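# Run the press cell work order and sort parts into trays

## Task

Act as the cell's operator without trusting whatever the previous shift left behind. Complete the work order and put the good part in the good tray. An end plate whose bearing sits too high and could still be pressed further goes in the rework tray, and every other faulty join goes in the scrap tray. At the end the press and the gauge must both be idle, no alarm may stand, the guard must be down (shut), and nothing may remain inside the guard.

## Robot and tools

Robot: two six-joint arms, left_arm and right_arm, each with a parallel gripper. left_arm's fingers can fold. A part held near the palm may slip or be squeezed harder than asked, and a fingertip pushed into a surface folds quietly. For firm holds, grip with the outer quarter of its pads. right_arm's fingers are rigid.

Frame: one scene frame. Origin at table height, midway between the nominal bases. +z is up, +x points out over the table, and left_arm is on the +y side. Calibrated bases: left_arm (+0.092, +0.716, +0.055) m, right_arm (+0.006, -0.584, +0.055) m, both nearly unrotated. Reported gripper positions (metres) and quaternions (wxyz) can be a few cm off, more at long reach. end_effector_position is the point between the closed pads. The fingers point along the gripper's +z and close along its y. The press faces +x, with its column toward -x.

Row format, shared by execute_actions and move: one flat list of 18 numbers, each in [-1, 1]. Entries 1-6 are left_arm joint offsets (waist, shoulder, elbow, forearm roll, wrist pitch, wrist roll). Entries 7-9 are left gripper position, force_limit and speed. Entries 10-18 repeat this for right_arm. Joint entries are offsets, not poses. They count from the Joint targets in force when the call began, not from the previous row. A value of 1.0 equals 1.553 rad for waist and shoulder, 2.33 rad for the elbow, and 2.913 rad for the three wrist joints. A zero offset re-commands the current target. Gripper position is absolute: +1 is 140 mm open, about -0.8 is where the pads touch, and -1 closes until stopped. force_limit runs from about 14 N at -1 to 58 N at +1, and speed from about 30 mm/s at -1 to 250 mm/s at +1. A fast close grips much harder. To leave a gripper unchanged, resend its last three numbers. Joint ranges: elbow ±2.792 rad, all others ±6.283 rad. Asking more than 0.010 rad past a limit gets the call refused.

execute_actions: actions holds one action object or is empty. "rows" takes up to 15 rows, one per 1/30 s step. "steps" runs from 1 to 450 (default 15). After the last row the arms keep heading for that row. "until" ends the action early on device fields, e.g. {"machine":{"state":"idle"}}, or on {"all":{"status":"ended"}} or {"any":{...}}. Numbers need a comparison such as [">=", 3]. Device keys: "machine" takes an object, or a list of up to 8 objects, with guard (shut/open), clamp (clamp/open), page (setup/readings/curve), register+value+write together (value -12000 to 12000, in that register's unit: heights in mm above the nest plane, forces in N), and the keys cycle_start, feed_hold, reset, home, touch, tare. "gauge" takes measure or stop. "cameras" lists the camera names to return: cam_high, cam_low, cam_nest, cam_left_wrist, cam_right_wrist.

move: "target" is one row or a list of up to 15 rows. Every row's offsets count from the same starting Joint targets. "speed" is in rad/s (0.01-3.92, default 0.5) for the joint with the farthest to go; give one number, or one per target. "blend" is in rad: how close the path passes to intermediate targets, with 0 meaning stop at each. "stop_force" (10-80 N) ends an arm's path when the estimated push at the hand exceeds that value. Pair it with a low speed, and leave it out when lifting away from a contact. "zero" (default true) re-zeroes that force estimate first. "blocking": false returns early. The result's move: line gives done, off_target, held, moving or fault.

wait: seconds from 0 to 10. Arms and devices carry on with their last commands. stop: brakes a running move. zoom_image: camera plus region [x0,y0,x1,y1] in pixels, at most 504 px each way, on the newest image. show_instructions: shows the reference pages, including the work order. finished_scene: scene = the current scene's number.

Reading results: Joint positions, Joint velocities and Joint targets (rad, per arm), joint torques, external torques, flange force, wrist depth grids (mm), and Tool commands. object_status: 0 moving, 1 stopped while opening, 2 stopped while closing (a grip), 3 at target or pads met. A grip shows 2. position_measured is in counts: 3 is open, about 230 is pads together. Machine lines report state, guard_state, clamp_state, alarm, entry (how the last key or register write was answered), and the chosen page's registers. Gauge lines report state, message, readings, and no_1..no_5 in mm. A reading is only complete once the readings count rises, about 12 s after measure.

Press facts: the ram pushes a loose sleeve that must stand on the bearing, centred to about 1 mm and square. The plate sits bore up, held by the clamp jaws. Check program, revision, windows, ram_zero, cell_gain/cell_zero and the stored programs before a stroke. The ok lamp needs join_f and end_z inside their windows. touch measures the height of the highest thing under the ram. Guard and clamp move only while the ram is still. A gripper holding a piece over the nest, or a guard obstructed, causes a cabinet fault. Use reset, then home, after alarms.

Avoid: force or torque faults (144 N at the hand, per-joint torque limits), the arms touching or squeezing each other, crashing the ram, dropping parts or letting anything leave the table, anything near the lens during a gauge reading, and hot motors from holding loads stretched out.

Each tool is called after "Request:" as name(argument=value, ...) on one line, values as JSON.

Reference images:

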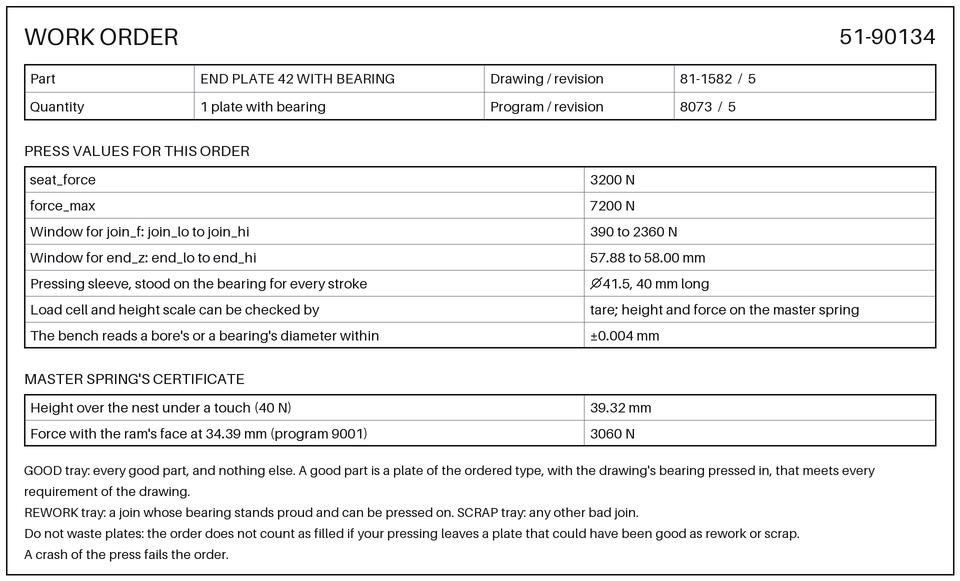

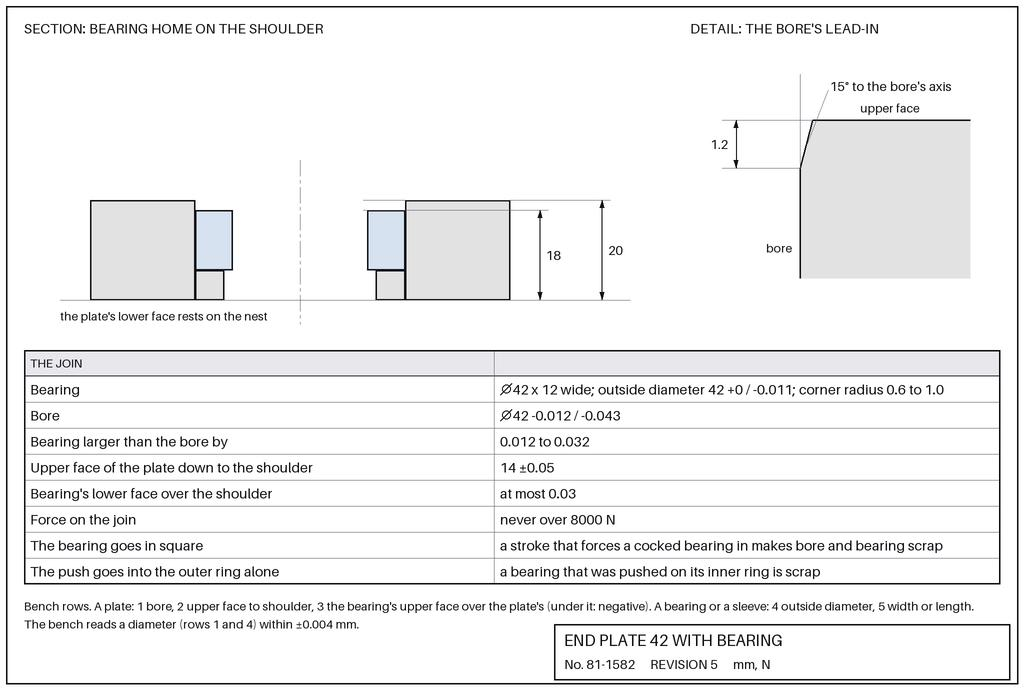

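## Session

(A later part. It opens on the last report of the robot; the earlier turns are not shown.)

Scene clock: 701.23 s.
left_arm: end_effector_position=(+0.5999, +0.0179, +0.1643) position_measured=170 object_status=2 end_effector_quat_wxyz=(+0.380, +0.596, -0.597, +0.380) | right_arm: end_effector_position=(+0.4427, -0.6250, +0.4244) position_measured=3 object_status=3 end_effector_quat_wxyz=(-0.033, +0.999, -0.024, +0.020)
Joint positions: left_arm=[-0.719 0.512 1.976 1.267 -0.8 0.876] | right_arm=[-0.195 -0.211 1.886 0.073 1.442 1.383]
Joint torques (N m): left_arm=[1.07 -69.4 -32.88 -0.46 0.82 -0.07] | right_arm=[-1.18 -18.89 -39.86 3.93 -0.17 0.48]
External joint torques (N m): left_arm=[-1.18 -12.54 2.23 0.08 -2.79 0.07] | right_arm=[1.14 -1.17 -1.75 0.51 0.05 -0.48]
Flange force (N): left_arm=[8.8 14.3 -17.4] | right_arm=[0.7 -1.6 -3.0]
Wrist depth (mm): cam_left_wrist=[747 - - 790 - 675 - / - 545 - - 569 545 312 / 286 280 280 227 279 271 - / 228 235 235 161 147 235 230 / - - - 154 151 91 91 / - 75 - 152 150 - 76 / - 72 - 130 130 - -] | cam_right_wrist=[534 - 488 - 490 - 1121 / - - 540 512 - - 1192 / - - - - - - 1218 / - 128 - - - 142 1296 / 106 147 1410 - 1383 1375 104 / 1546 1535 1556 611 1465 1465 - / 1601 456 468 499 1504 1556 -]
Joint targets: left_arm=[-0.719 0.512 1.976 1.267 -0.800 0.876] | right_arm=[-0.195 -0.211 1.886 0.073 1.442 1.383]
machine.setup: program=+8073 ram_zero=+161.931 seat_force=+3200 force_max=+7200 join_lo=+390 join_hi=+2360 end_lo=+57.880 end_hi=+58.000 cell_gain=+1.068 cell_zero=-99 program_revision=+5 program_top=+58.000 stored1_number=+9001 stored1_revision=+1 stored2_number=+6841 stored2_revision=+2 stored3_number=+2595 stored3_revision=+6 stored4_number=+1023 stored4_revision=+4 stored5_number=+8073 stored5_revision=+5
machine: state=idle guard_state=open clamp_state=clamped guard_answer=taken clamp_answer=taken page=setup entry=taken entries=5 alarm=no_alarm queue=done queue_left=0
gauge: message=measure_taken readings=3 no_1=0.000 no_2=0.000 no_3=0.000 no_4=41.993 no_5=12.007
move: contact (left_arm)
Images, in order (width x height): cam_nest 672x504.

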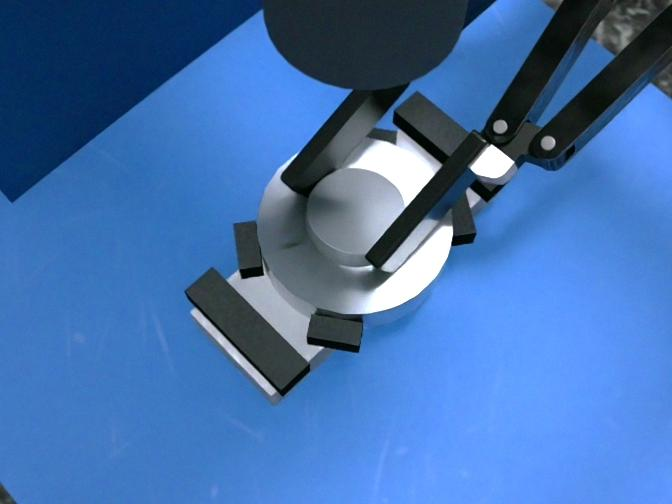

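Request:
execute_actions(actions=[{"rows":[[0,0,0,0,0,0,-0.1,0,-1,0,0,0,0,0,0,1,1,1]],"steps":40}], cameras=["cam_nest","cam_left_wrist"])

Request:
zoom_image(camera="cam_nest", region=[275, 130, 445, 300])

Request:
zoom_image(camera="cam_left_wrist", region=[280, 180, 460, 380])

Scene clock: 707.30 s.
left_arm: end_effector_position=(+0.5999, +0.0180, +0.1642) position_measured=141 object_status=3 end_effector_quat_wxyz=(+0.380, +0.596, -0.597, +0.380) | right_arm: end_effector_position=(+0.4427, -0.6250, +0.4244) position_measured=3 object_status=3 end_effector_quat_wxyz=(-0.033, +0.999, -0.024, +0.020)
Joint positions: left_arm=[-0.719 0.512 1.976 1.267 -0.8 0.876] | right_arm=[-0.195 -0.211 1.886 0.073 1.442 1.383]
Joint torques (N m): left_arm=[0.58 -76.43 -32.32 -0.21 -2.02 -0.12] | right_arm=[-0.9 -19.49 -39.67 3.97 -0.13 0.5]
External joint torques (N m): left_arm=[-0.74 -5.63 1.43 -0.16 0.05 0.12] | right_arm=[0.85 -0.58 -2 0.48 0.01 -0.5]
Flange force (N): left_arm=[4.3 8.2 -7.0] | right_arm=[1.9 -0.8 -3.2]
Wrist depth (mm): cam_left_wrist=[718 - - - 727 785 2187 / - - - - 330 561 524 / - 280 280 280 281 281 - / 235 241 136 170 162 228 228 / - 93 - 154 154 110 91 / - 79 - 150 150 - - / - - - 133 133 - -] | cam_right_wrist=[- - - - 499 477 1083 / - - - - - - 1143 / - 566 - - 529 - 1245 / 527 147 578 - 569 140 1266 / 106 1428 1401 - 1375 1418 104 / 1556 1525 1446 572 1556 1535 - / 1612 454 470 496 1546 1612 -]
Joint targets: left_arm=[-0.719 0.512 1.976 1.267 -0.800 0.876] | right_arm=[-0.195 -0.211 1.886 0.073 1.442 1.383]
machine.setup: program=+8073 ram_zero=+161.931 seat_force=+3200 force_max=+7200 join_lo=+390 join_hi=+2360 end_lo=+57.880 end_hi=+58.000 cell_gain=+1.068 cell_zero=-99 program_revision=+5 program_top=+58.000 stored1_number=+9001 stored1_revision=+1 stored2_number=+6841 stored2_revision=+2 stored3_number=+2595 stored3_revision=+6 stored4_number=+1023 stored4_revision=+4 stored5_number=+8073 stored5_revision=+5
machine: state=idle guard_state=open clamp_state=clamped guard_answer=taken clamp_answer=taken page=setup entry=taken entries=5 alarm=no_alarm queue=done queue_left=0
gauge: message=measure_taken readings=3 no_1=0.000 no_2=0.000 no_3=0.000 no_4=41.993 no_5=12.007
Images, in order (width x height): cam_nest 672x504, cam_left_wrist 672x504.

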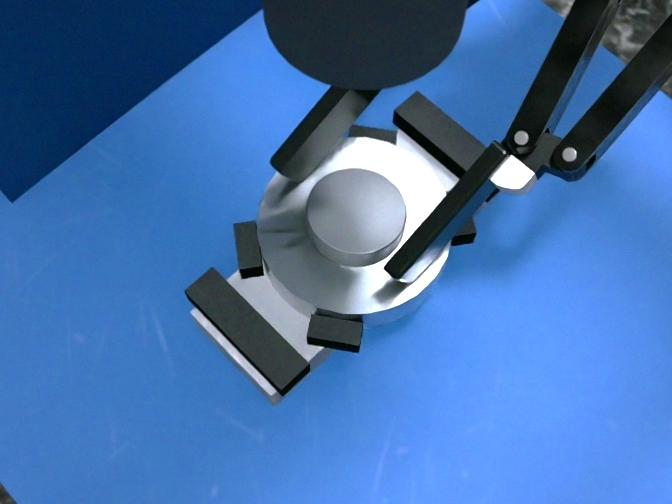

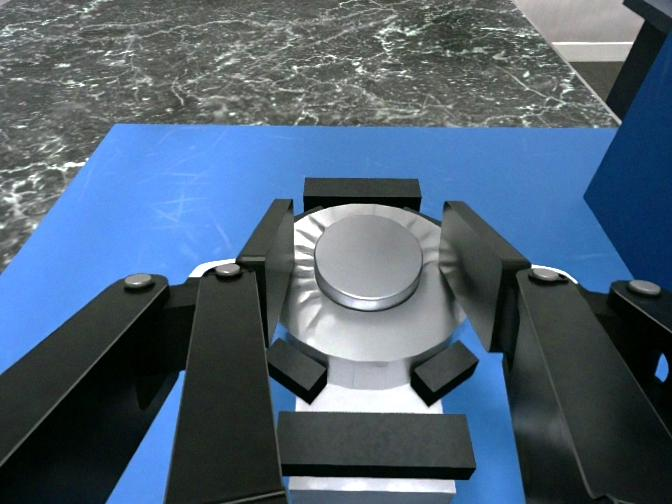

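Scaled by 2.965 from the camera's 672x504 image, which has a finer 960x720 frame.

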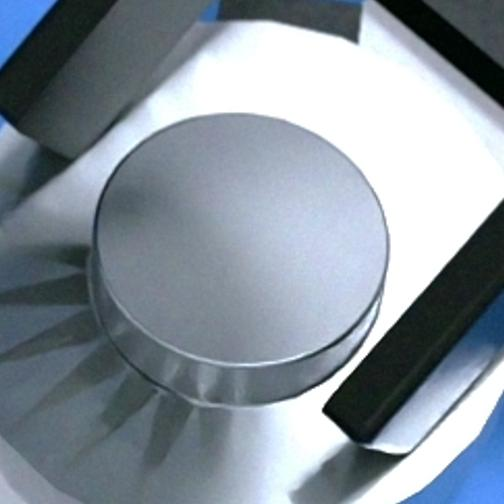

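Scaled by 2.520 from the camera's 672x504 image, which has a finer 960x720 frame.

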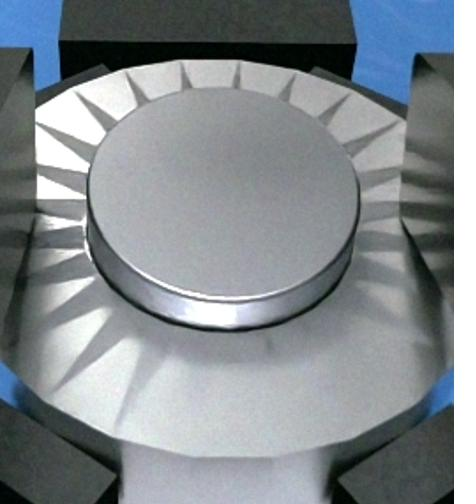

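Request:
execute_actions(actions=[{"rows":[[0,0,0,0,0,0,-1,-1,-1,0,0,0,0,0,0,1,1,1]],"steps":50}])

Request:
move(target=[[0,-0.0225,-0.0043,0.0137,0.0045,-0.0203,-1,-1,-1,0,0,0,0,0,0,1,1,1],[0.062,0.0354,-0.0746,0.0661,-0.0127,-0.0604,-1,-1,-1,0,0,0,0,0,0,1,1,1]], speed=[0.08,0.2], blend=[0.02,0], cameras=["cam_left_wrist"])

Request:
move(target=[0,0.052,0.0074,-0.0295,-0.0054,0.0442,-1,-1,-1,0,0,0,0,0,0,1,1,1], speed=0.03, stop_force=12)

Request:
execute_actions(actions=[{"rows":[[0,0,0,0,0,0,-0.2,-1,-1,0,0,0,0,0,0,1,1,1]],"steps":30}], cameras=["cam_left_wrist"])

Scene clock: 723.80 s.
left_arm: end_effector_position=(+0.5999, +0.0180, +0.1642) position_measured=168 object_status=2 end_effector_quat_wxyz=(+0.380, +0.596, -0.597, +0.380) | right_arm: end_effector_position=(+0.4427, -0.6250, +0.4244) position_measured=3 object_status=3 end_effector_quat_wxyz=(-0.033, +0.999, -0.024, +0.020)
Joint positions: left_arm=[-0.719 0.512 1.976 1.267 -0.8 0.876] | right_arm=[-0.195 -0.211 1.886 0.073 1.442 1.383]
Joint torques (N m): left_arm=[4.57 -71.28 -33.42 -0.93 1.32 -0.02] | right_arm=[-1.14 -18.9 -39.97 3.95 -0.16 0.44]
External joint torques (N m): left_arm=[-4.59 -11.12 2.5 0.55 -3.3 0.02] | right_arm=[1.09 -1.06 -1.59 0.48 0.04 -0.44]
Flange force (N): left_arm=[9.1 15.9 -13.3] | right_arm=[0.6 -1.6 -2.7]
Wrist depth (mm): cam_left_wrist=[829 - - 738 - - - / 527 - 573 - 587 542 - / 446 280 280 281 281 281 - / 235 234 235 162 147 235 228 / - - - 153 150 91 93 / - 76 - 153 150 - 76 / - 69 - 130 129 - -] | cam_right_wrist=[- - 515 505 518 - 1093 / - - - - - 514 1186 / - 567 - 545 555 - 1231 / 548 134 - 559 - 150 1281 / 106 1437 1401 - 1410 1375 104 / 1567 1525 1484 582 1578 1474 - / 1624 451 471 496 1446 1624 -]
Joint targets: left_arm=[-0.719 0.512 1.976 1.267 -0.800 0.876] | right_arm=[-0.195 -0.211 1.886 0.073 1.442 1.383]
machine.setup: program=+8073 ram_zero=+161.931 seat_force=+3200 force_max=+7200 join_lo=+390 join_hi=+2360 end_lo=+57.880 end_hi=+58.000 cell_gain=+1.068 cell_zero=-99 program_revision=+5 program_top=+58.000 stored1_number=+9001 stored1_revision=+1 stored2_number=+6841 stored2_revision=+2 stored3_number=+2595 stored3_revision=+6 stored4_number=+1023 stored4_revision=+4 stored5_number=+8073 stored5_revision=+5
machine: state=idle guard_state=open clamp_state=clamped guard_answer=taken clamp_answer=taken page=setup entry=taken entries=5 alarm=no_alarm queue=done queue_left=0
gauge: message=measure_taken readings=3 no_1=0.000 no_2=0.000 no_3=0.000 no_4=41.993 no_5=12.007

Scene clock: 725.70 s.
left_arm: end_effector_position=(+0.7007, +0.0225, +0.1903) position_measured=168 object_status=2 end_effector_quat_wxyz=(+0.380, +0.596, -0.596, +0.380) | right_arm: end_effector_position=(+0.4427, -0.6250, +0.4244) position_measured=3 object_status=3 end_effector_quat_wxyz=(-0.033, +0.999, -0.024, +0.020)
Joint positions: left_arm=[-0.623 0.567 1.802 1.46 -0.837 0.7] | right_arm=[-0.195 -0.211 1.886 0.073 1.442 1.383]
Joint torques (N m): left_arm=[-0.71 -85.51 -36.33 -1.03 -1.85 0] | right_arm=[-1.09 -19.34 -39.72 3.97 -0.2 0.52]
External joint torques (N m): left_arm=[0.55 -4.84 2.15 -0.09 0.2 0] | right_arm=[1.05 -0.61 -1.71 0.46 0.08 -0.52]
Flange force (N): left_arm=[1.9 8.4 -7.4] | right_arm=[1.5 -1.3 -2.9]
Wrist depth (mm): cam_left_wrist=[- - - - - - - / 610 613 - - - 602 613 / 502 487 336 310 324 311 310 / - - 110 161 147 240 271 / - - - 221 219 91 93 / - 76 - 204 204 - 76 / - 69 - 182 181 - -] | cam_right_wrist=[- - 501 490 - - 1028 / - 525 - - 513 - 1180 / 547 - - - - - 1211 / - 129 - 569 559 141 1273 / 106 1437 1418 - 1358 1392 104 / 1525 1514 1525 590 1383 1465 - / 1590 457 465 495 1535 1525 -]
Joint targets: left_arm=[-0.623 0.567 1.802 1.460 -0.837 0.700] | right_arm=[-0.195 -0.211 1.886 0.073 1.442 1.383]
machine.setup: program=+8073 ram_zero=+161.931 seat_force=+3200 force_max=+7200 join_lo=+390 join_hi=+2360 end_lo=+57.880 end_hi=+58.000 cell_gain=+1.068 cell_zero=-99 program_revision=+5 program_top=+58.000 stored1_number=+9001 stored1_revision=+1 stored2_number=+6841 stored2_revision=+2 stored3_number=+2595 stored3_revision=+6 stored4_number=+1023 stored4_revision=+4 stored5_number=+8073 stored5_revision=+5
machine: state=idle guard_state=open clamp_state=clamped guard_answer=taken clamp_answer=taken page=setup entry=taken entries=5 alarm=no_alarm queue=done queue_left=0
gauge: message=measure_taken readings=3 no_1=0.000 no_2=0.000 no_3=0.000 no_4=41.993 no_5=12.007
move: done
Images, in order (width x height): cam_left_wrist 672x504.

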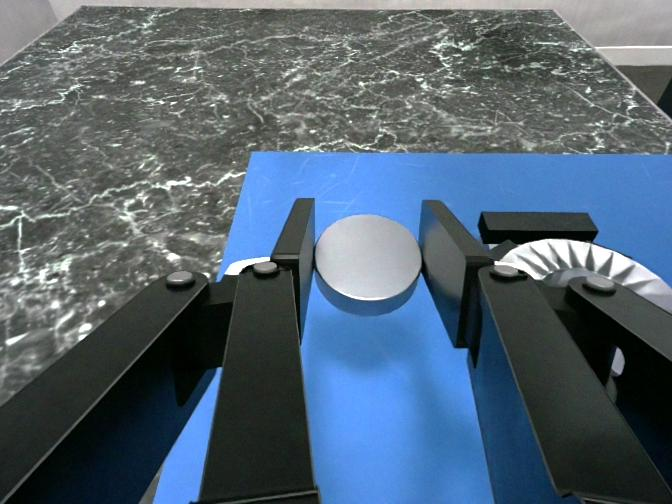

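Scene clock: 730.93 s.
left_arm: end_effector_position=(+0.7006, +0.0224, +0.1256) position_measured=168 object_status=2 end_effector_quat_wxyz=(+0.380, +0.596, -0.596, +0.380) | right_arm: end_effector_position=(+0.4427, -0.6250, +0.4244) position_measured=3 object_status=3 end_effector_quat_wxyz=(-0.033, +0.999, -0.024, +0.020)
Joint positions: left_arm=[-0.623 0.648 1.819 1.374 -0.853 0.829] | right_arm=[-0.195 -0.211 1.886 0.073 1.442 1.383]
Joint torques (N m): left_arm=[1.15 -78.55 -26.26 1.34 1.01 -0.11] | right_arm=[-1.16 -18.77 -39.74 3.89 -0.18 0.46]
External joint torques (N m): left_arm=[-1.3 -15.9 -5.04 -2.11 -2.9 0.11] | right_arm=[1.11 -1.2 -1.77 0.54 0.06 -0.46]
Flange force (N): left_arm=[14.9 8.3 -10.2] | right_arm=[0.6 -1.7 -3.1]
Wrist depth (mm): cam_left_wrist=[- - 618 683 593 586 565 / - - 297 268 282 203 202 / - 378 209 218 216 176 163 / - 189 187 159 147 150 131 / - - - 152 151 91 91 / - 76 - 140 137 - 76 / - 69 - 124 119 - -] | cam_right_wrist=[- - - - 473 479 1115 / - 544 - - 547 - 1180 / - - 552 - 518 - 1231 / - 134 - 562 - 150 1259 / 106 1418 1446 - 1383 1350 104 / 106 1546 1514 578 1484 1350 - / 1612 455 466 500 1546 1525 -]
Joint targets: left_arm=[-0.623 0.648 1.819 1.374 -0.853 0.829] | right_arm=[-0.195 -0.211 1.886 0.073 1.442 1.383]
machine.setup: program=+8073 ram_zero=+161.931 seat_force=+3200 force_max=+7200 join_lo=+390 join_hi=+2360 end_lo=+57.880 end_hi=+58.000 cell_gain=+1.068 cell_zero=-99 program_revision=+5 program_top=+58.000 stored1_number=+9001 stored1_revision=+1 stored2_number=+6841 stored2_revision=+2 stored3_number=+2595 stored3_revision=+6 stored4_number=+1023 stored4_revision=+4 stored5_number=+8073 stored5_revision=+5
machine: state=idle guard_state=open clamp_state=clamped guard_answer=taken clamp_answer=taken page=setup entry=taken entries=5 alarm=no_alarm queue=done queue_left=0
gauge: message=measure_taken readings=3 no_1=0.000 no_2=0.000 no_3=0.000 no_4=41.993 no_5=12.007
move: done

Scene clock: 732.13 s.
left_arm: end_effector_position=(+0.7006, +0.0224, +0.1256) position_measured=154 object_status=3 end_effector_quat_wxyz=(+0.380, +0.596, -0.596, +0.380) | right_arm: end_effector_position=(+0.4427, -0.6250, +0.4244) position_measured=3 object_status=3 end_effector_quat_wxyz=(-0.033, +0.999, -0.024, +0.020)
Joint positions: left_arm=[-0.623 0.648 1.819 1.374 -0.853 0.829] | right_arm=[-0.195 -0.211 1.886 0.073 1.442 1.383]
Joint torques (N m): left_arm=[0.35 -87.79 -32.92 -0.54 -1.9 -0.1] | right_arm=[-1.35 -19.31 -39.78 4.04 -0.13 0.49]
External joint torques (N m): left_arm=[-0.49 -6.88 1.48 -0.23 0.01 0.1] | right_arm=[1.3 -0.53 -1.59 0.38 0.02 -0.49]
Flange force (N): left_arm=[5.3 9.6 -8.0] | right_arm=[1.6 -1.9 -2.5]
Wrist depth (mm): cam_left_wrist=[- - 667 - - - 2435 / - - 268 269 270 257 202 / 385 399 216 217 226 178 163 / 321 181 180 164 159 144 131 / - 90 - 153 152 91 92 / - 77 - 136 136 - 78 / - - - 124 119 - -] | cam_right_wrist=[- 513 - 489 - - 1121 / - 512 - - - - 1161 / - - 556 - 548 549 1205 / - 129 - - 1311 150 1273 / 106 1446 1428 784 1375 1383 104 / 1578 1567 1484 581 1484 1392 - / 1612 452 470 499 1514 1535 -]
Joint targets: left_arm=[-0.623 0.648 1.819 1.374 -0.853 0.829] | right_arm=[-0.195 -0.211 1.886 0.073 1.442 1.383]
machine.setup: program=+8073 ram_zero=+161.931 seat_force=+3200 force_max=+7200 join_lo=+390 join_hi=+2360 end_lo=+57.880 end_hi=+58.000 cell_gain=+1.068 cell_zero=-99 program_revision=+5 program_top=+58.000 stored1_number=+9001 stored1_revision=+1 stored2_number=+6841 stored2_revision=+2 stored3_number=+2595 stored3_revision=+6 stored4_number=+1023 stored4_revision=+4 stored5_number=+8073 stored5_revision=+5
machine: state=idle guard_state=open clamp_state=clamped guard_answer=taken clamp_answer=taken page=setup entry=taken entries=5 alarm=no_alarm queue=done queue_left=0
gauge: message=measure_taken readings=3 no_1=0.000 no_2=0.000 no_3=0.000 no_4=41.993 no_5=12.007
Images, in order (width x height): cam_left_wrist 672x504.

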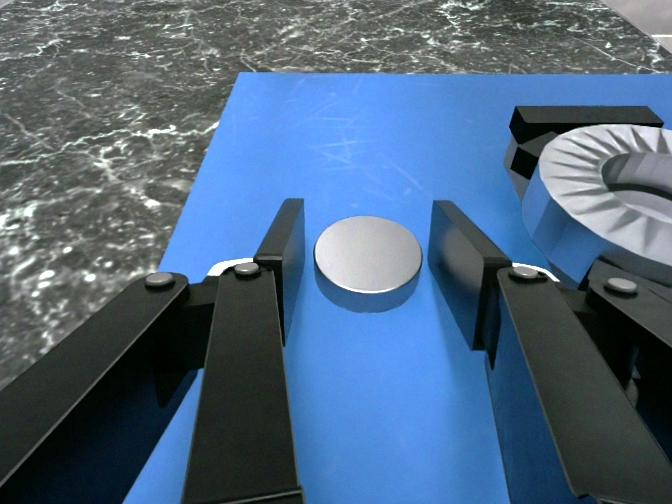

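Request:
execute_actions(actions=[{"rows":[[0,0,0,0,0,0,-1,-1,-1,0,0,0,0,0,0,1,1,1]],"steps":50}])

Request:
move(target=[[0,-0.0528,-0.0073,0.0302,0.0058,-0.045,-1,-1,-1,0,0,0,0,0,0,1,1,1],[-0.0618,-0.1107,0.0635,-0.0223,0.0223,-0.0045,-1,-1,-1,0,0,0,0,0,0,1,1,1],[-0.0618,-0.0927,0.0661,-0.0333,0.0196,0.011,-1,-1,-1,0,0,0,0,0,0,1,1,1]], speed=[0.1,0.2,0.1], blend=[0.02,0.01,0], cameras=["cam_nest","cam_left_wrist"])

Request:
zoom_image(camera="cam_nest", region=[275, 130, 445, 300])

Scene clock: 740.03 s.
left_arm: end_effector_position=(+0.7006, +0.0224, +0.1256) position_measured=168 object_status=2 end_effector_quat_wxyz=(+0.380, +0.596, -0.596, +0.380) | right_arm: end_effector_position=(+0.4427, -0.6250, +0.4244) position_measured=3 object_status=3 end_effector_quat_wxyz=(-0.033, +0.999, -0.024, +0.020)
Joint positions: left_arm=[-0.623 0.648 1.819 1.374 -0.853 0.829] | right_arm=[-0.195 -0.211 1.886 0.073 1.442 1.383]
Joint torques (N m): left_arm=[-0.3 -88.09 -32.56 -0.53 -1.9 -0.12] | right_arm=[-0.98 -19.24 -39.68 3.91 -0.09 0.48]
External joint torques (N m): left_arm=[0.04 -6.14 1.34 -0.22 0.01 0.12] | right_arm=[0.92 -0.67 -1.92 0.53 -0.04 -0.48]
Flange force (N): left_arm=[4.4 8.3 -7.6] | right_arm=[1.7 -1.1 -3.0]
Wrist depth (mm): cam_left_wrist=[- 618 626 570 - - - / - - 270 269 269 257 201 / - 383 209 216 216 177 162 / - 310 187 159 147 151 131 / - - - 151 151 91 91 / - 76 - 136 136 - 76 / - 69 - 124 119 - -] | cam_right_wrist=[- 490 - 499 - - 1104 / - 504 - 515 - - 1180 / 572 - - 540 - - 1225 / - 137 607 570 570 140 1266 / 106 1455 1437 - 1383 1375 104 / 106 1514 1465 590 1446 1474 - / - 445 460 497 1567 1525 -]
Joint targets: left_arm=[-0.623 0.648 1.819 1.374 -0.853 0.829] | right_arm=[-0.195 -0.211 1.886 0.073 1.442 1.383]
machine.setup: program=+8073 ram_zero=+161.931 seat_force=+3200 force_max=+7200 join_lo=+390 join_hi=+2360 end_lo=+57.880 end_hi=+58.000 cell_gain=+1.068 cell_zero=-99 program_revision=+5 program_top=+58.000 stored1_number=+9001 stored1_revision=+1 stored2_number=+6841 stored2_revision=+2 stored3_number=+2595 stored3_revision=+6 stored4_number=+1023 stored4_revision=+4 stored5_number=+8073 stored5_revision=+5
machine: state=idle guard_state=open clamp_state=clamped guard_answer=taken clamp_answer=taken page=setup entry=taken entries=5 alarm=no_alarm queue=done queue_left=0
gauge: message=measure_taken readings=3 no_1=0.000 no_2=0.000 no_3=0.000 no_4=41.993 no_5=12.007

Scene clock: 742.97 s.
left_arm: end_effector_position=(+0.6007, +0.0180, +0.1702) position_measured=168 object_status=2 end_effector_quat_wxyz=(+0.380, +0.597, -0.596, +0.380) | right_arm: end_effector_position=(+0.4427, -0.6250, +0.4244) position_measured=3 object_status=3 end_effector_quat_wxyz=(-0.033, +0.999, -0.024, +0.020)
Joint positions: left_arm=[-0.719 0.504 1.973 1.277 -0.796 0.861] | right_arm=[-0.195 -0.211 1.886 0.073 1.442 1.383]
Joint torques (N m): left_arm=[0.08 -76.27 -33.22 -0.29 -2.23 -0.11] | right_arm=[-0.81 -18.53 -39.79 3.9 -0.24 0.53]
External joint torques (N m): left_arm=[-0.12 -5.79 1.82 -0.12 0.28 0.11] | right_arm=[0.73 -1.42 -1.82 0.54 0.11 -0.53]
Flange force (N): left_arm=[4.0 8.4 -8.2] | right_arm=[0.1 -0.7 -3.4]
Wrist depth (mm): cam_left_wrist=[- - - - - 2001 2812 / 561 - - - 575 - 330 / - 289 290 290 289 290 - / 243 251 252 159 148 243 - / - - - 157 153 91 91 / - 76 - 156 152 - 76 / - 69 - 139 138 - -] | cam_right_wrist=[481 495 - 520 479 467 1126 / 552 - - 544 - - 1149 / 522 - - - 569 524 1252 / - 129 - - 1231 150 1273 / 106 1437 1401 818 1437 - 104 / 1514 1546 1465 582 1358 - - / 1624 455 465 497 1535 1484 -]
Joint targets: left_arm=[-0.719 0.504 1.973 1.277 -0.796 0.861] | right_arm=[-0.195 -0.211 1.886 0.073 1.442 1.383]
machine.setup: program=+8073 ram_zero=+161.931 seat_force=+3200 force_max=+7200 join_lo=+390 join_hi=+2360 end_lo=+57.880 end_hi=+58.000 cell_gain=+1.068 cell_zero=-99 program_revision=+5 program_top=+58.000 stored1_number=+9001 stored1_revision=+1 stored2_number=+6841 stored2_revision=+2 stored3_number=+2595 stored3_revision=+6 stored4_number=+1023 stored4_revision=+4 stored5_number=+8073 stored5_revision=+5
machine: state=idle guard_state=open clamp_state=clamped guard_answer=taken clamp_answer=taken page=setup entry=taken entries=5 alarm=no_alarm queue=done queue_left=0
gauge: message=measure_taken readings=3 no_1=0.000 no_2=0.000 no_3=0.000 no_4=41.993 no_5=12.007
move: done
Images, in order (width x height): cam_nest 672x504, cam_left_wrist 672x504.

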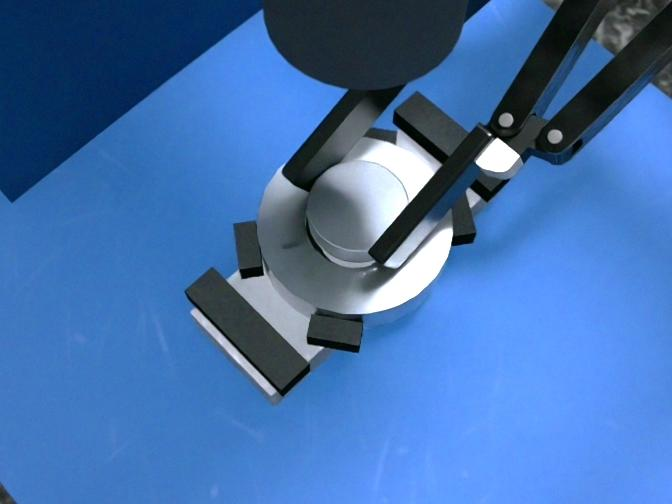

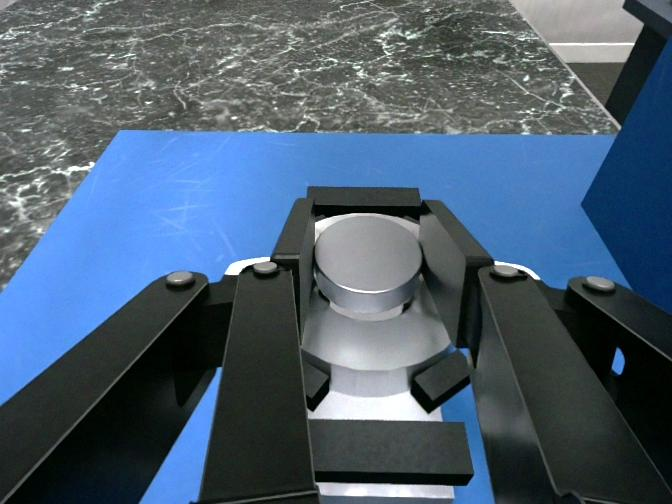

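Scaled by 2.965 from the camera's 672x504 image, which has a finer 960x720 frame.

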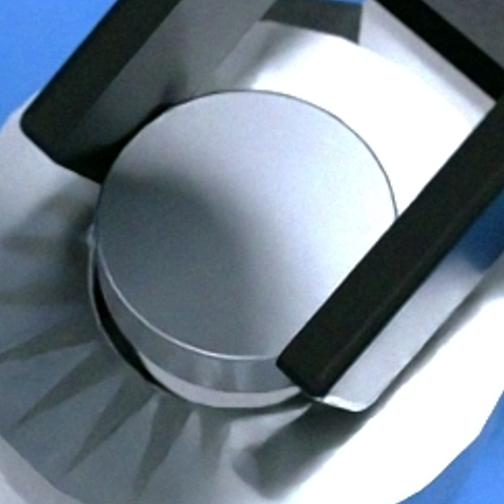

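Request:
move(target=[-0.00097,-0.0003,0.0004,-0.0001,0.00014,-0.0001,-1,-1,-1,0,0,0,0,0,0,1,1,1], speed=0.05, cameras=["cam_nest"])

Request:
zoom_image(camera="cam_nest", region=[275, 130, 445, 300])

Scene clock: 761.17 s.
left_arm: end_effector_position=(+0.5994, +0.0176, +0.1700) position_measured=168 object_status=2 end_effector_quat_wxyz=(+0.380, +0.597, -0.596, +0.379) | right_arm: end_effector_position=(+0.4427, -0.6250, +0.4244) position_measured=3 object_status=3 end_effector_quat_wxyz=(-0.033, +0.999, -0.024, +0.020)
Joint positions: left_arm=[-0.72 0.503 1.974 1.277 -0.795 0.86] | right_arm=[-0.195 -0.211 1.886 0.073 1.442 1.383]
Joint torques (N m): left_arm=[0.06 -76.21 -33.02 -0.35 -2.15 -0.14] | right_arm=[-1.04 -19.05 -39.57 3.92 -0.19 0.58]
External joint torques (N m): left_arm=[-0.19 -5.49 1.61 -0.07 0.2 0.14] | right_arm=[0.97 -0.69 -1.76 0.49 0.07 -0.59]
Flange force (N): left_arm=[3.9 7.8 -7.7] | right_arm=[1.4 -0.9 -3.0]
Wrist depth (mm): cam_left_wrist=[- 785 720 762 - - - / - 534 589 587 - - - / 433 290 292 290 290 291 - / 242 250 121 159 148 244 - / - - - 157 153 91 93 / - 76 - 154 152 - 76 / - 69 - 138 136 - -] | cam_right_wrist=[- 521 - - - - 1121 / - 514 527 496 - - 1173 / - - - 547 - 539 1225 / 578 129 - - - 142 1273 / 106 1428 1401 - 1383 1375 104 / 1567 1556 1484 606 1514 1437 - / 1590 451 470 496 1535 1624 -]
Joint targets: left_arm=[-0.720 0.503 1.974 1.277 -0.795 0.860] | right_arm=[-0.195 -0.211 1.886 0.073 1.442 1.383]
machine.setup: program=+8073 ram_zero=+161.931 seat_force=+3200 force_max=+7200 join_lo=+390 join_hi=+2360 end_lo=+57.880 end_hi=+58.000 cell_gain=+1.068 cell_zero=-99 program_revision=+5 program_top=+58.000 stored1_number=+9001 stored1_revision=+1 stored2_number=+6841 stored2_revision=+2 stored3_number=+2595 stored3_revision=+6 stored4_number=+1023 stored4_revision=+4 stored5_number=+8073 stored5_revision=+5
machine: state=idle guard_state=open clamp_state=clamped guard_answer=taken clamp_answer=taken page=setup entry=taken entries=5 alarm=no_alarm queue=done queue_left=0
gauge: message=measure_taken readings=3 no_1=0.000 no_2=0.000 no_3=0.000 no_4=41.993 no_5=12.007
move: done
Images, in order (width x height): cam_nest 672x504.

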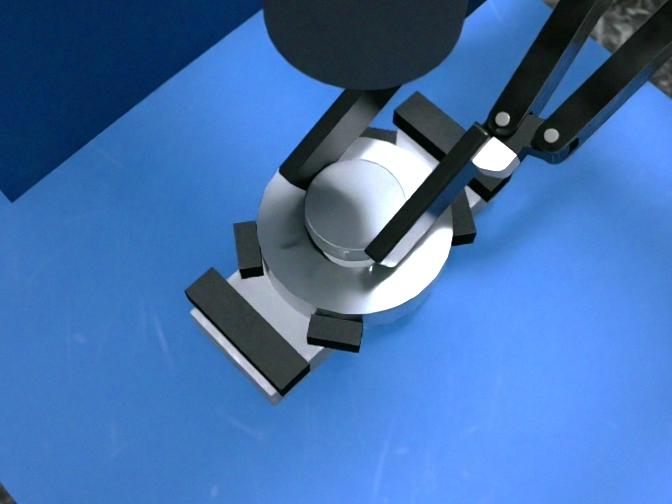

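Scaled by 2.965 from the camera's 672x504 image, which has a finer 960x720 frame.

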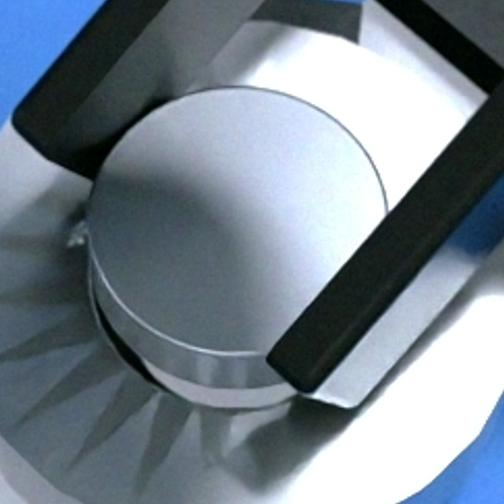

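Request:
move(target=[0,0.0088,0.0019,-0.0054,-0.0022,0.0083,-1,-1,-1,0,0,0,0,0,0,1,1,1], speed=0.01, stop_force=12, cameras=["cam_nest"])

Request:
zoom_image(camera="cam_nest", region=[275, 130, 445, 300])

Scene clock: 766.83 s.
left_arm: end_effector_position=(+0.5989, +0.0178, +0.1639) position_measured=168 object_status=2 end_effector_quat_wxyz=(+0.380, +0.596, -0.597, +0.379) | right_arm: end_effector_position=(+0.4427, -0.6250, +0.4244) position_measured=3 object_status=3 end_effector_quat_wxyz=(-0.033, +0.999, -0.024, +0.020)
Joint positions: left_arm=[-0.72 0.512 1.977 1.267 -0.799 0.875] | right_arm=[-0.195 -0.211 1.886 0.073 1.442 1.383]
Joint torques (N m): left_arm=[-10.1 -62.99 -23.17 3.05 -0.64 -0.12] | right_arm=[-0.95 -18.94 -39.54 3.94 -0.2 0.47]
External joint torques (N m): left_arm=[10.04 -19.07 -7.59 -3.43 -1.33 0.12] | right_arm=[0.9 -1.07 -2.07 0.5 0.08 -0.47]
Flange force (N): left_arm=[14.5 -0.8 -22.2] | right_arm=[1.2 -1.1 -3.6]
Wrist depth (mm): cam_left_wrist=[- 716 722 - - - - / 538 575 - - - 589 569 / 426 280 282 293 282 271 228 / 234 235 235 158 147 234 240 / - - - 151 151 91 91 / - 76 - 152 150 - 76 / - 69 - 130 130 - -] | cam_right_wrist=[- - - 487 - - 1132 / - - - 524 - - 1155 / - - - - - - 1205 / - 129 - - - 141 1296 / 106 1401 1437 - 1410 1392 105 / 1556 1484 1455 579 1525 1418 - / 1556 450 470 495 1535 1601 -]
Joint targets: left_arm=[-0.720 0.512 1.977 1.267 -0.799 0.875] | right_arm=[-0.195 -0.211 1.886 0.073 1.442 1.383]
machine.setup: program=+8073 ram_zero=+161.931 seat_force=+3200 force_max=+7200 join_lo=+390 join_hi=+2360 end_lo=+57.880 end_hi=+58.000 cell_gain=+1.068 cell_zero=-99 program_revision=+5 program_top=+58.000 stored1_number=+9001 stored1_revision=+1 stored2_number=+6841 stored2_revision=+2 stored3_number=+2595 stored3_revision=+6 stored4_number=+1023 stored4_revision=+4 stored5_number=+8073 stored5_revision=+5
machine: state=idle guard_state=open clamp_state=clamped guard_answer=taken clamp_answer=taken page=setup entry=taken entries=5 alarm=no_alarm queue=done queue_left=0
gauge: message=measure_taken readings=3 no_1=0.000 no_2=0.000 no_3=0.000 no_4=41.993 no_5=12.007
move: contact (left_arm)
Images, in order (width x height): cam_nest 672x504.

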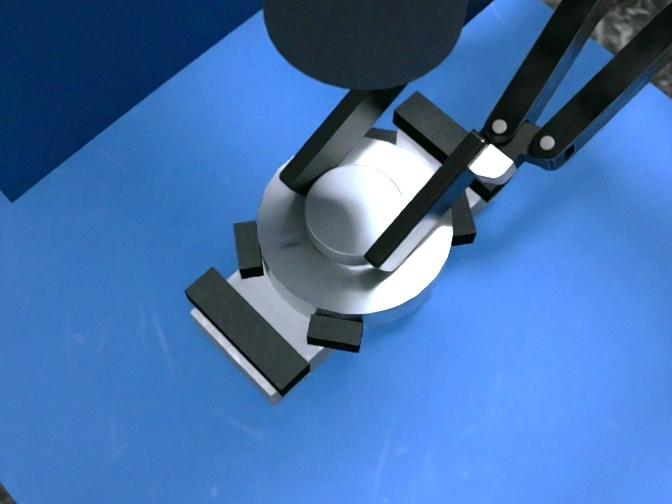

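Scaled by 2.965 from the camera's 672x504 image, which has a finer 960x720 frame.

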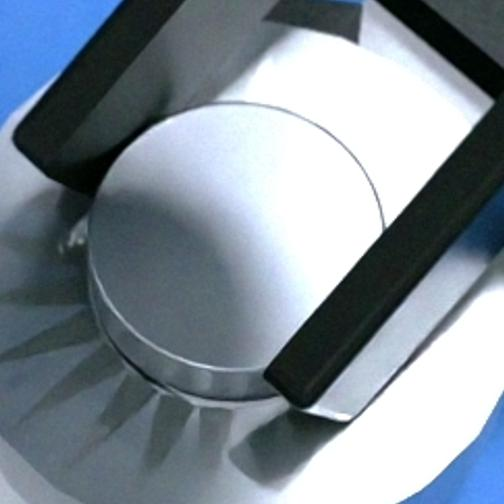

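Request:
move(target=[[0,-0.0006,-0.0001,0.0003,0.0001,-0.0005,-1,-1,-1,0,0,0,0,0,0,1,1,1],[0.0001,-0.0003,-0.0005,0.0003,0.0001,-0.0005,-1,-1,-1,0,0,0,0,0,0,1,1,1]], speed=0.02)

Request:
move(target=[0,0.0022,0.0004,-0.0014,-0.0004,0.002,-1,-1,-1,0,0,0,0,0,0,1,1,1], speed=0.01, stop_force=12, cameras=["cam_nest"])

Request:
zoom_image(camera="cam_nest", region=[275, 130, 445, 300])

Scene clock: 776.00 s.
left_arm: end_effector_position=(+0.5993, +0.0175, +0.1648) position_measured=168 object_status=2 end_effector_quat_wxyz=(+0.380, +0.596, -0.597, +0.380) | right_arm: end_effector_position=(+0.4427, -0.6250, +0.4244) position_measured=3 object_status=3 end_effector_quat_wxyz=(-0.033, +0.999, -0.024, +0.020)
Joint positions: left_arm=[-0.72 0.511 1.976 1.268 -0.799 0.874] | right_arm=[-0.195 -0.211 1.886 0.073 1.442 1.383]
Joint torques (N m): left_arm=[0.6 -76.33 -33.69 -0.31 -2.21 -0.1] | right_arm=[-1.08 -19.18 -39.75 3.95 -0.18 0.49]
External joint torques (N m): left_arm=[-0.66 -5.64 2.98 -0.07 0.25 0.1] | right_arm=[1.02 -0.7 -1.69 0.47 0.06 -0.49]
Flange force (N): left_arm=[3.4 10.5 -8.7] | right_arm=[1.3 -1.3 -2.8]
Wrist depth (mm): cam_left_wrist=[727 - - 829 685 - - / 551 525 562 - 553 - 538 / 426 294 283 282 282 282 - / 235 235 236 159 147 236 228 / - - - 151 151 91 91 / - 76 - 152 149 - 76 / - 69 - 133 130 - -] | cam_right_wrist=[- - - - - - 1126 / - 534 - - - - 1138 / - - - 559 534 535 1238 / 581 129 - - - 150 1238 / 106 1437 1410 - 1358 1437 104 / 1546 1535 1567 606 1455 1446 - / 1612 455 468 500 1601 1535 -]
Joint targets: left_arm=[-0.720 0.511 1.975 1.268 -0.799 0.874] | right_arm=[-0.195 -0.211 1.886 0.073 1.442 1.383]
machine.setup: program=+8073 ram_zero=+161.931 seat_force=+3200 force_max=+7200 join_lo=+390 join_hi=+2360 end_lo=+57.880 end_hi=+58.000 cell_gain=+1.068 cell_zero=-99 program_revision=+5 program_top=+58.000 stored1_number=+9001 stored1_revision=+1 stored2_number=+6841 stored2_revision=+2 stored3_number=+2595 stored3_revision=+6 stored4_number=+1023 stored4_revision=+4 stored5_number=+8073 stored5_revision=+5
machine: state=idle guard_state=open clamp_state=clamped guard_answer=taken clamp_answer=taken page=setup entry=taken entries=5 alarm=no_alarm queue=done queue_left=0
gauge: message=measure_taken readings=3 no_1=0.000 no_2=0.000 no_3=0.000 no_4=41.993 no_5=12.007
move: done

Scene clock: 776.83 s.
left_arm: end_effector_position=(+0.5995, +0.0174, +0.1640) position_measured=168 object_status=2 end_effector_quat_wxyz=(+0.380, +0.596, -0.597, +0.380) | right_arm: end_effector_position=(+0.4427, -0.6250, +0.4244) position_measured=3 object_status=3 end_effector_quat_wxyz=(-0.033, +0.999, -0.024, +0.020)
Joint positions: left_arm=[-0.72 0.512 1.976 1.266 -0.8 0.876] | right_arm=[-0.195 -0.211 1.886 0.073 1.442 1.383]
Joint torques (N m): left_arm=[-4.43 -62.77 -34 -0.55 1.94 0.11] | right_arm=[-1.13 -18.53 -39.84 3.92 -0.19 0.49]
External joint torques (N m): left_arm=[4.24 -19.25 3.18 0.18 -3.91 -0.11] | right_arm=[1.07 -1.39 -1.71 0.52 0.06 -0.49]
Flange force (N): left_arm=[11.6 15.1 -32.9] | right_arm=[0.2 -1.5 -3.0]
Wrist depth (mm): cam_left_wrist=[669 724 - 687 - 757 - / - 583 538 577 548 551 - / 272 280 281 280 280 281 - / 234 244 234 159 147 236 237 / - - - 151 150 91 91 / - 76 - 152 150 - 76 / - 69 - 130 129 - -] | cam_right_wrist=[- - - 494 - 488 1132 / 537 - - 526 515 500 1099 / - - - - - - 1218 / - 128 563 562 552 140 1231 / 106 1455 1428 - 1383 1375 104 / - 1535 1465 560 1484 1446 - / 1590 456 468 498 1567 1514 -]
Joint targets: left_arm=[-0.720 0.512 1.976 1.266 -0.800 0.876] | right_arm=[-0.195 -0.211 1.886 0.073 1.442 1.383]
machine.setup: program=+8073 ram_zero=+161.931 seat_force=+3200 force_max=+7200 join_lo=+390 join_hi=+2360 end_lo=+57.880 end_hi=+58.000 cell_gain=+1.068 cell_zero=-99 program_revision=+5 program_top=+58.000 stored1_number=+9001 stored1_revision=+1 stored2_number=+6841 stored2_revision=+2 stored3_number=+2595 stored3_revision=+6 stored4_number=+1023 stored4_revision=+4 stored5_number=+8073 stored5_revision=+5
machine: state=idle guard_state=open clamp_state=clamped guard_answer=taken clamp_answer=taken page=setup entry=taken entries=5 alarm=no_alarm queue=done queue_left=0
gauge: message=measure_taken readings=3 no_1=0.000 no_2=0.000 no_3=0.000 no_4=41.993 no_5=12.007
move: contact (left_arm)
Images, in order (width x height): cam_nest 672x504.

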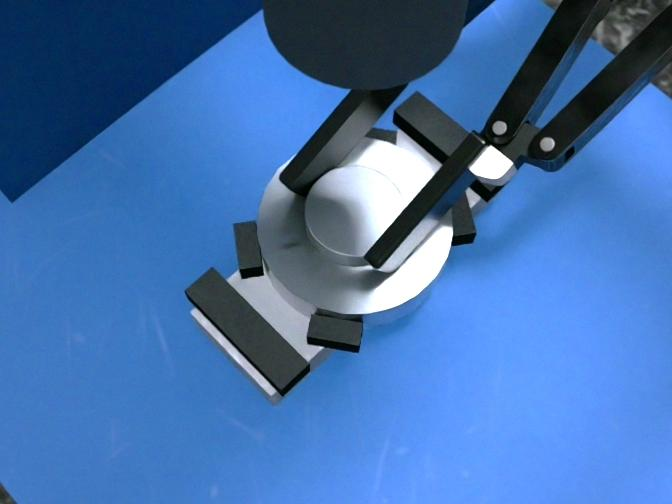

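Scaled by 2.965 from the camera's 672x504 image, which has a finer 960x720 frame.

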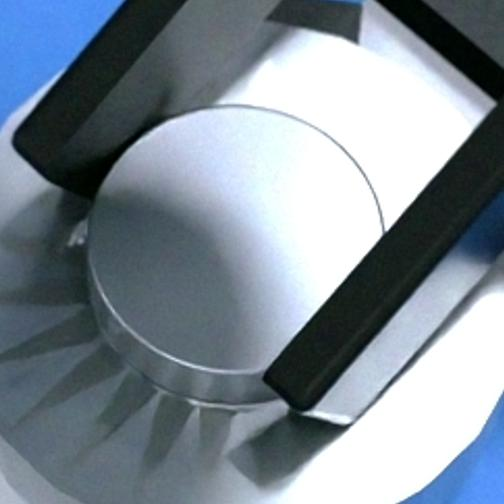

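Request:
execute_actions(actions=[{"rows":[[0,0,0,0,0,0,-0.1,-1,1,0,0,0,0,0,0,1,1,1]],"steps":30}], cameras=["cam_nest","cam_left_wrist"])

Request:
zoom_image(camera="cam_nest", region=[275, 130, 445, 300])

Request:
zoom_image(camera="cam_left_wrist", region=[280, 180, 460, 380])

Scene clock: 782.13 s.
left_arm: end_effector_position=(+0.5995, +0.0174, +0.1640) position_measured=141 object_status=3 end_effector_quat_wxyz=(+0.380, +0.596, -0.597, +0.380) | right_arm: end_effector_position=(+0.4427, -0.6250, +0.4244) position_measured=3 object_status=3 end_effector_quat_wxyz=(-0.033, +0.999, -0.024, +0.020)
Joint positions: left_arm=[-0.72 0.512 1.976 1.266 -0.8 0.876] | right_arm=[-0.195 -0.211 1.886 0.073 1.442 1.383]
Joint torques (N m): left_arm=[0.25 -75.95 -32.31 -0.16 -2.13 -0.08] | right_arm=[-0.96 -19.24 -39.78 3.95 -0.2 0.5]
External joint torques (N m): left_arm=[-0.37 -6.34 1.29 -0.22 0.15 0.08] | right_arm=[0.9 -0.7 -1.77 0.49 0.08 -0.51]
Flange force (N): left_arm=[5.1 8.3 -8.0] | right_arm=[1.4 -1.0 -3.0]
Wrist depth (mm): cam_left_wrist=[722 663 701 733 736 - 2567 / 577 544 - - 565 - 220 / - 279 279 293 280 282 - / 235 243 135 171 162 227 228 / - 93 - 153 153 110 91 / - 79 - 151 149 - - / - - - 132 132 - -] | cam_right_wrist=[494 503 513 - - - 1110 / 551 - 519 501 - - 1173 / - - 529 549 - 501 1199 / - 127 566 - - 141 1266 / 106 1446 1410 - 1410 1350 104 / 1590 1514 1494 575 1401 1418 - / 1578 455 468 497 1465 1525 -]
Joint targets: left_arm=[-0.720 0.512 1.976 1.266 -0.800 0.876] | right_arm=[-0.195 -0.211 1.886 0.073 1.442 1.383]
machine.setup: program=+8073 ram_zero=+161.931 seat_force=+3200 force_max=+7200 join_lo=+390 join_hi=+2360 end_lo=+57.880 end_hi=+58.000 cell_gain=+1.068 cell_zero=-99 program_revision=+5 program_top=+58.000 stored1_number=+9001 stored1_revision=+1 stored2_number=+6841 stored2_revision=+2 stored3_number=+2595 stored3_revision=+6 stored4_number=+1023 stored4_revision=+4 stored5_number=+8073 stored5_revision=+5
machine: state=idle guard_state=open clamp_state=clamped guard_answer=taken clamp_answer=taken page=setup entry=taken entries=5 alarm=no_alarm queue=done queue_left=0
gauge: message=measure_taken readings=3 no_1=0.000 no_2=0.000 no_3=0.000 no_4=41.993 no_5=12.007
Images, in order (width x height): cam_nest 672x504, cam_left_wrist 672x504.

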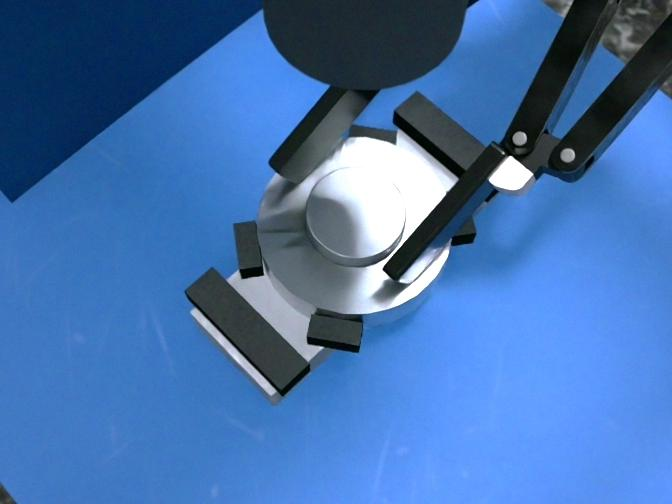

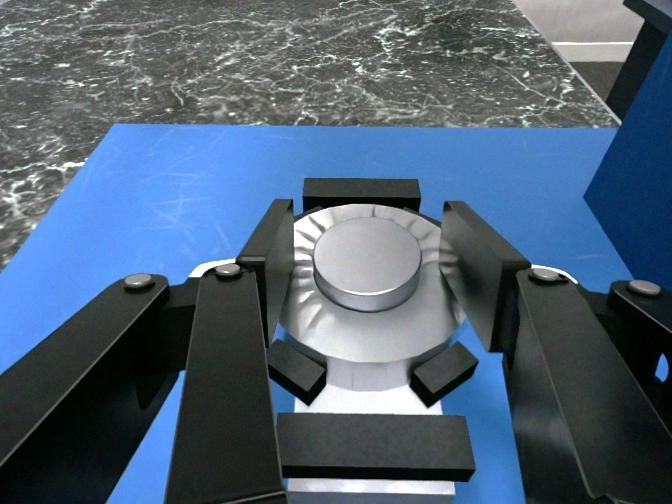

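Scaled by 2.965 from the camera's 672x504 image, which has a finer 960x720 frame.

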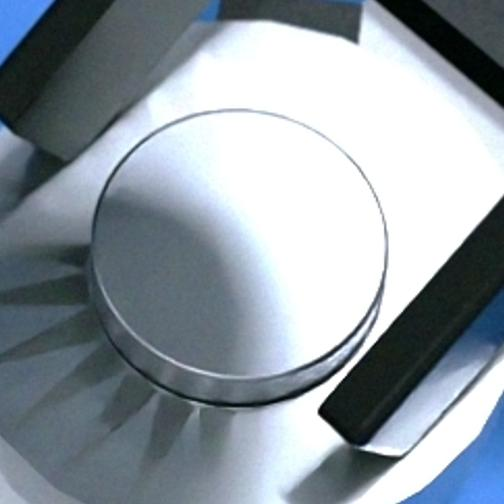

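Scaled by 2.520 from the camera's 672x504 image, which has a finer 960x720 frame.

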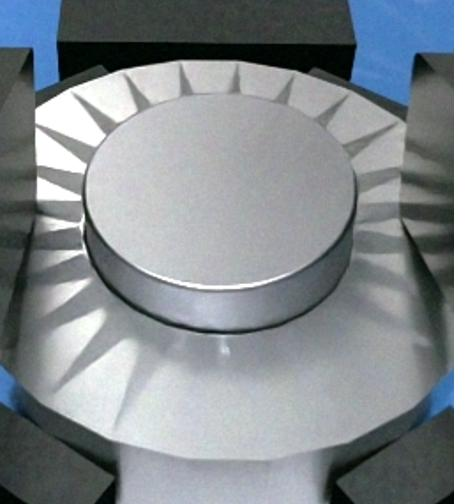

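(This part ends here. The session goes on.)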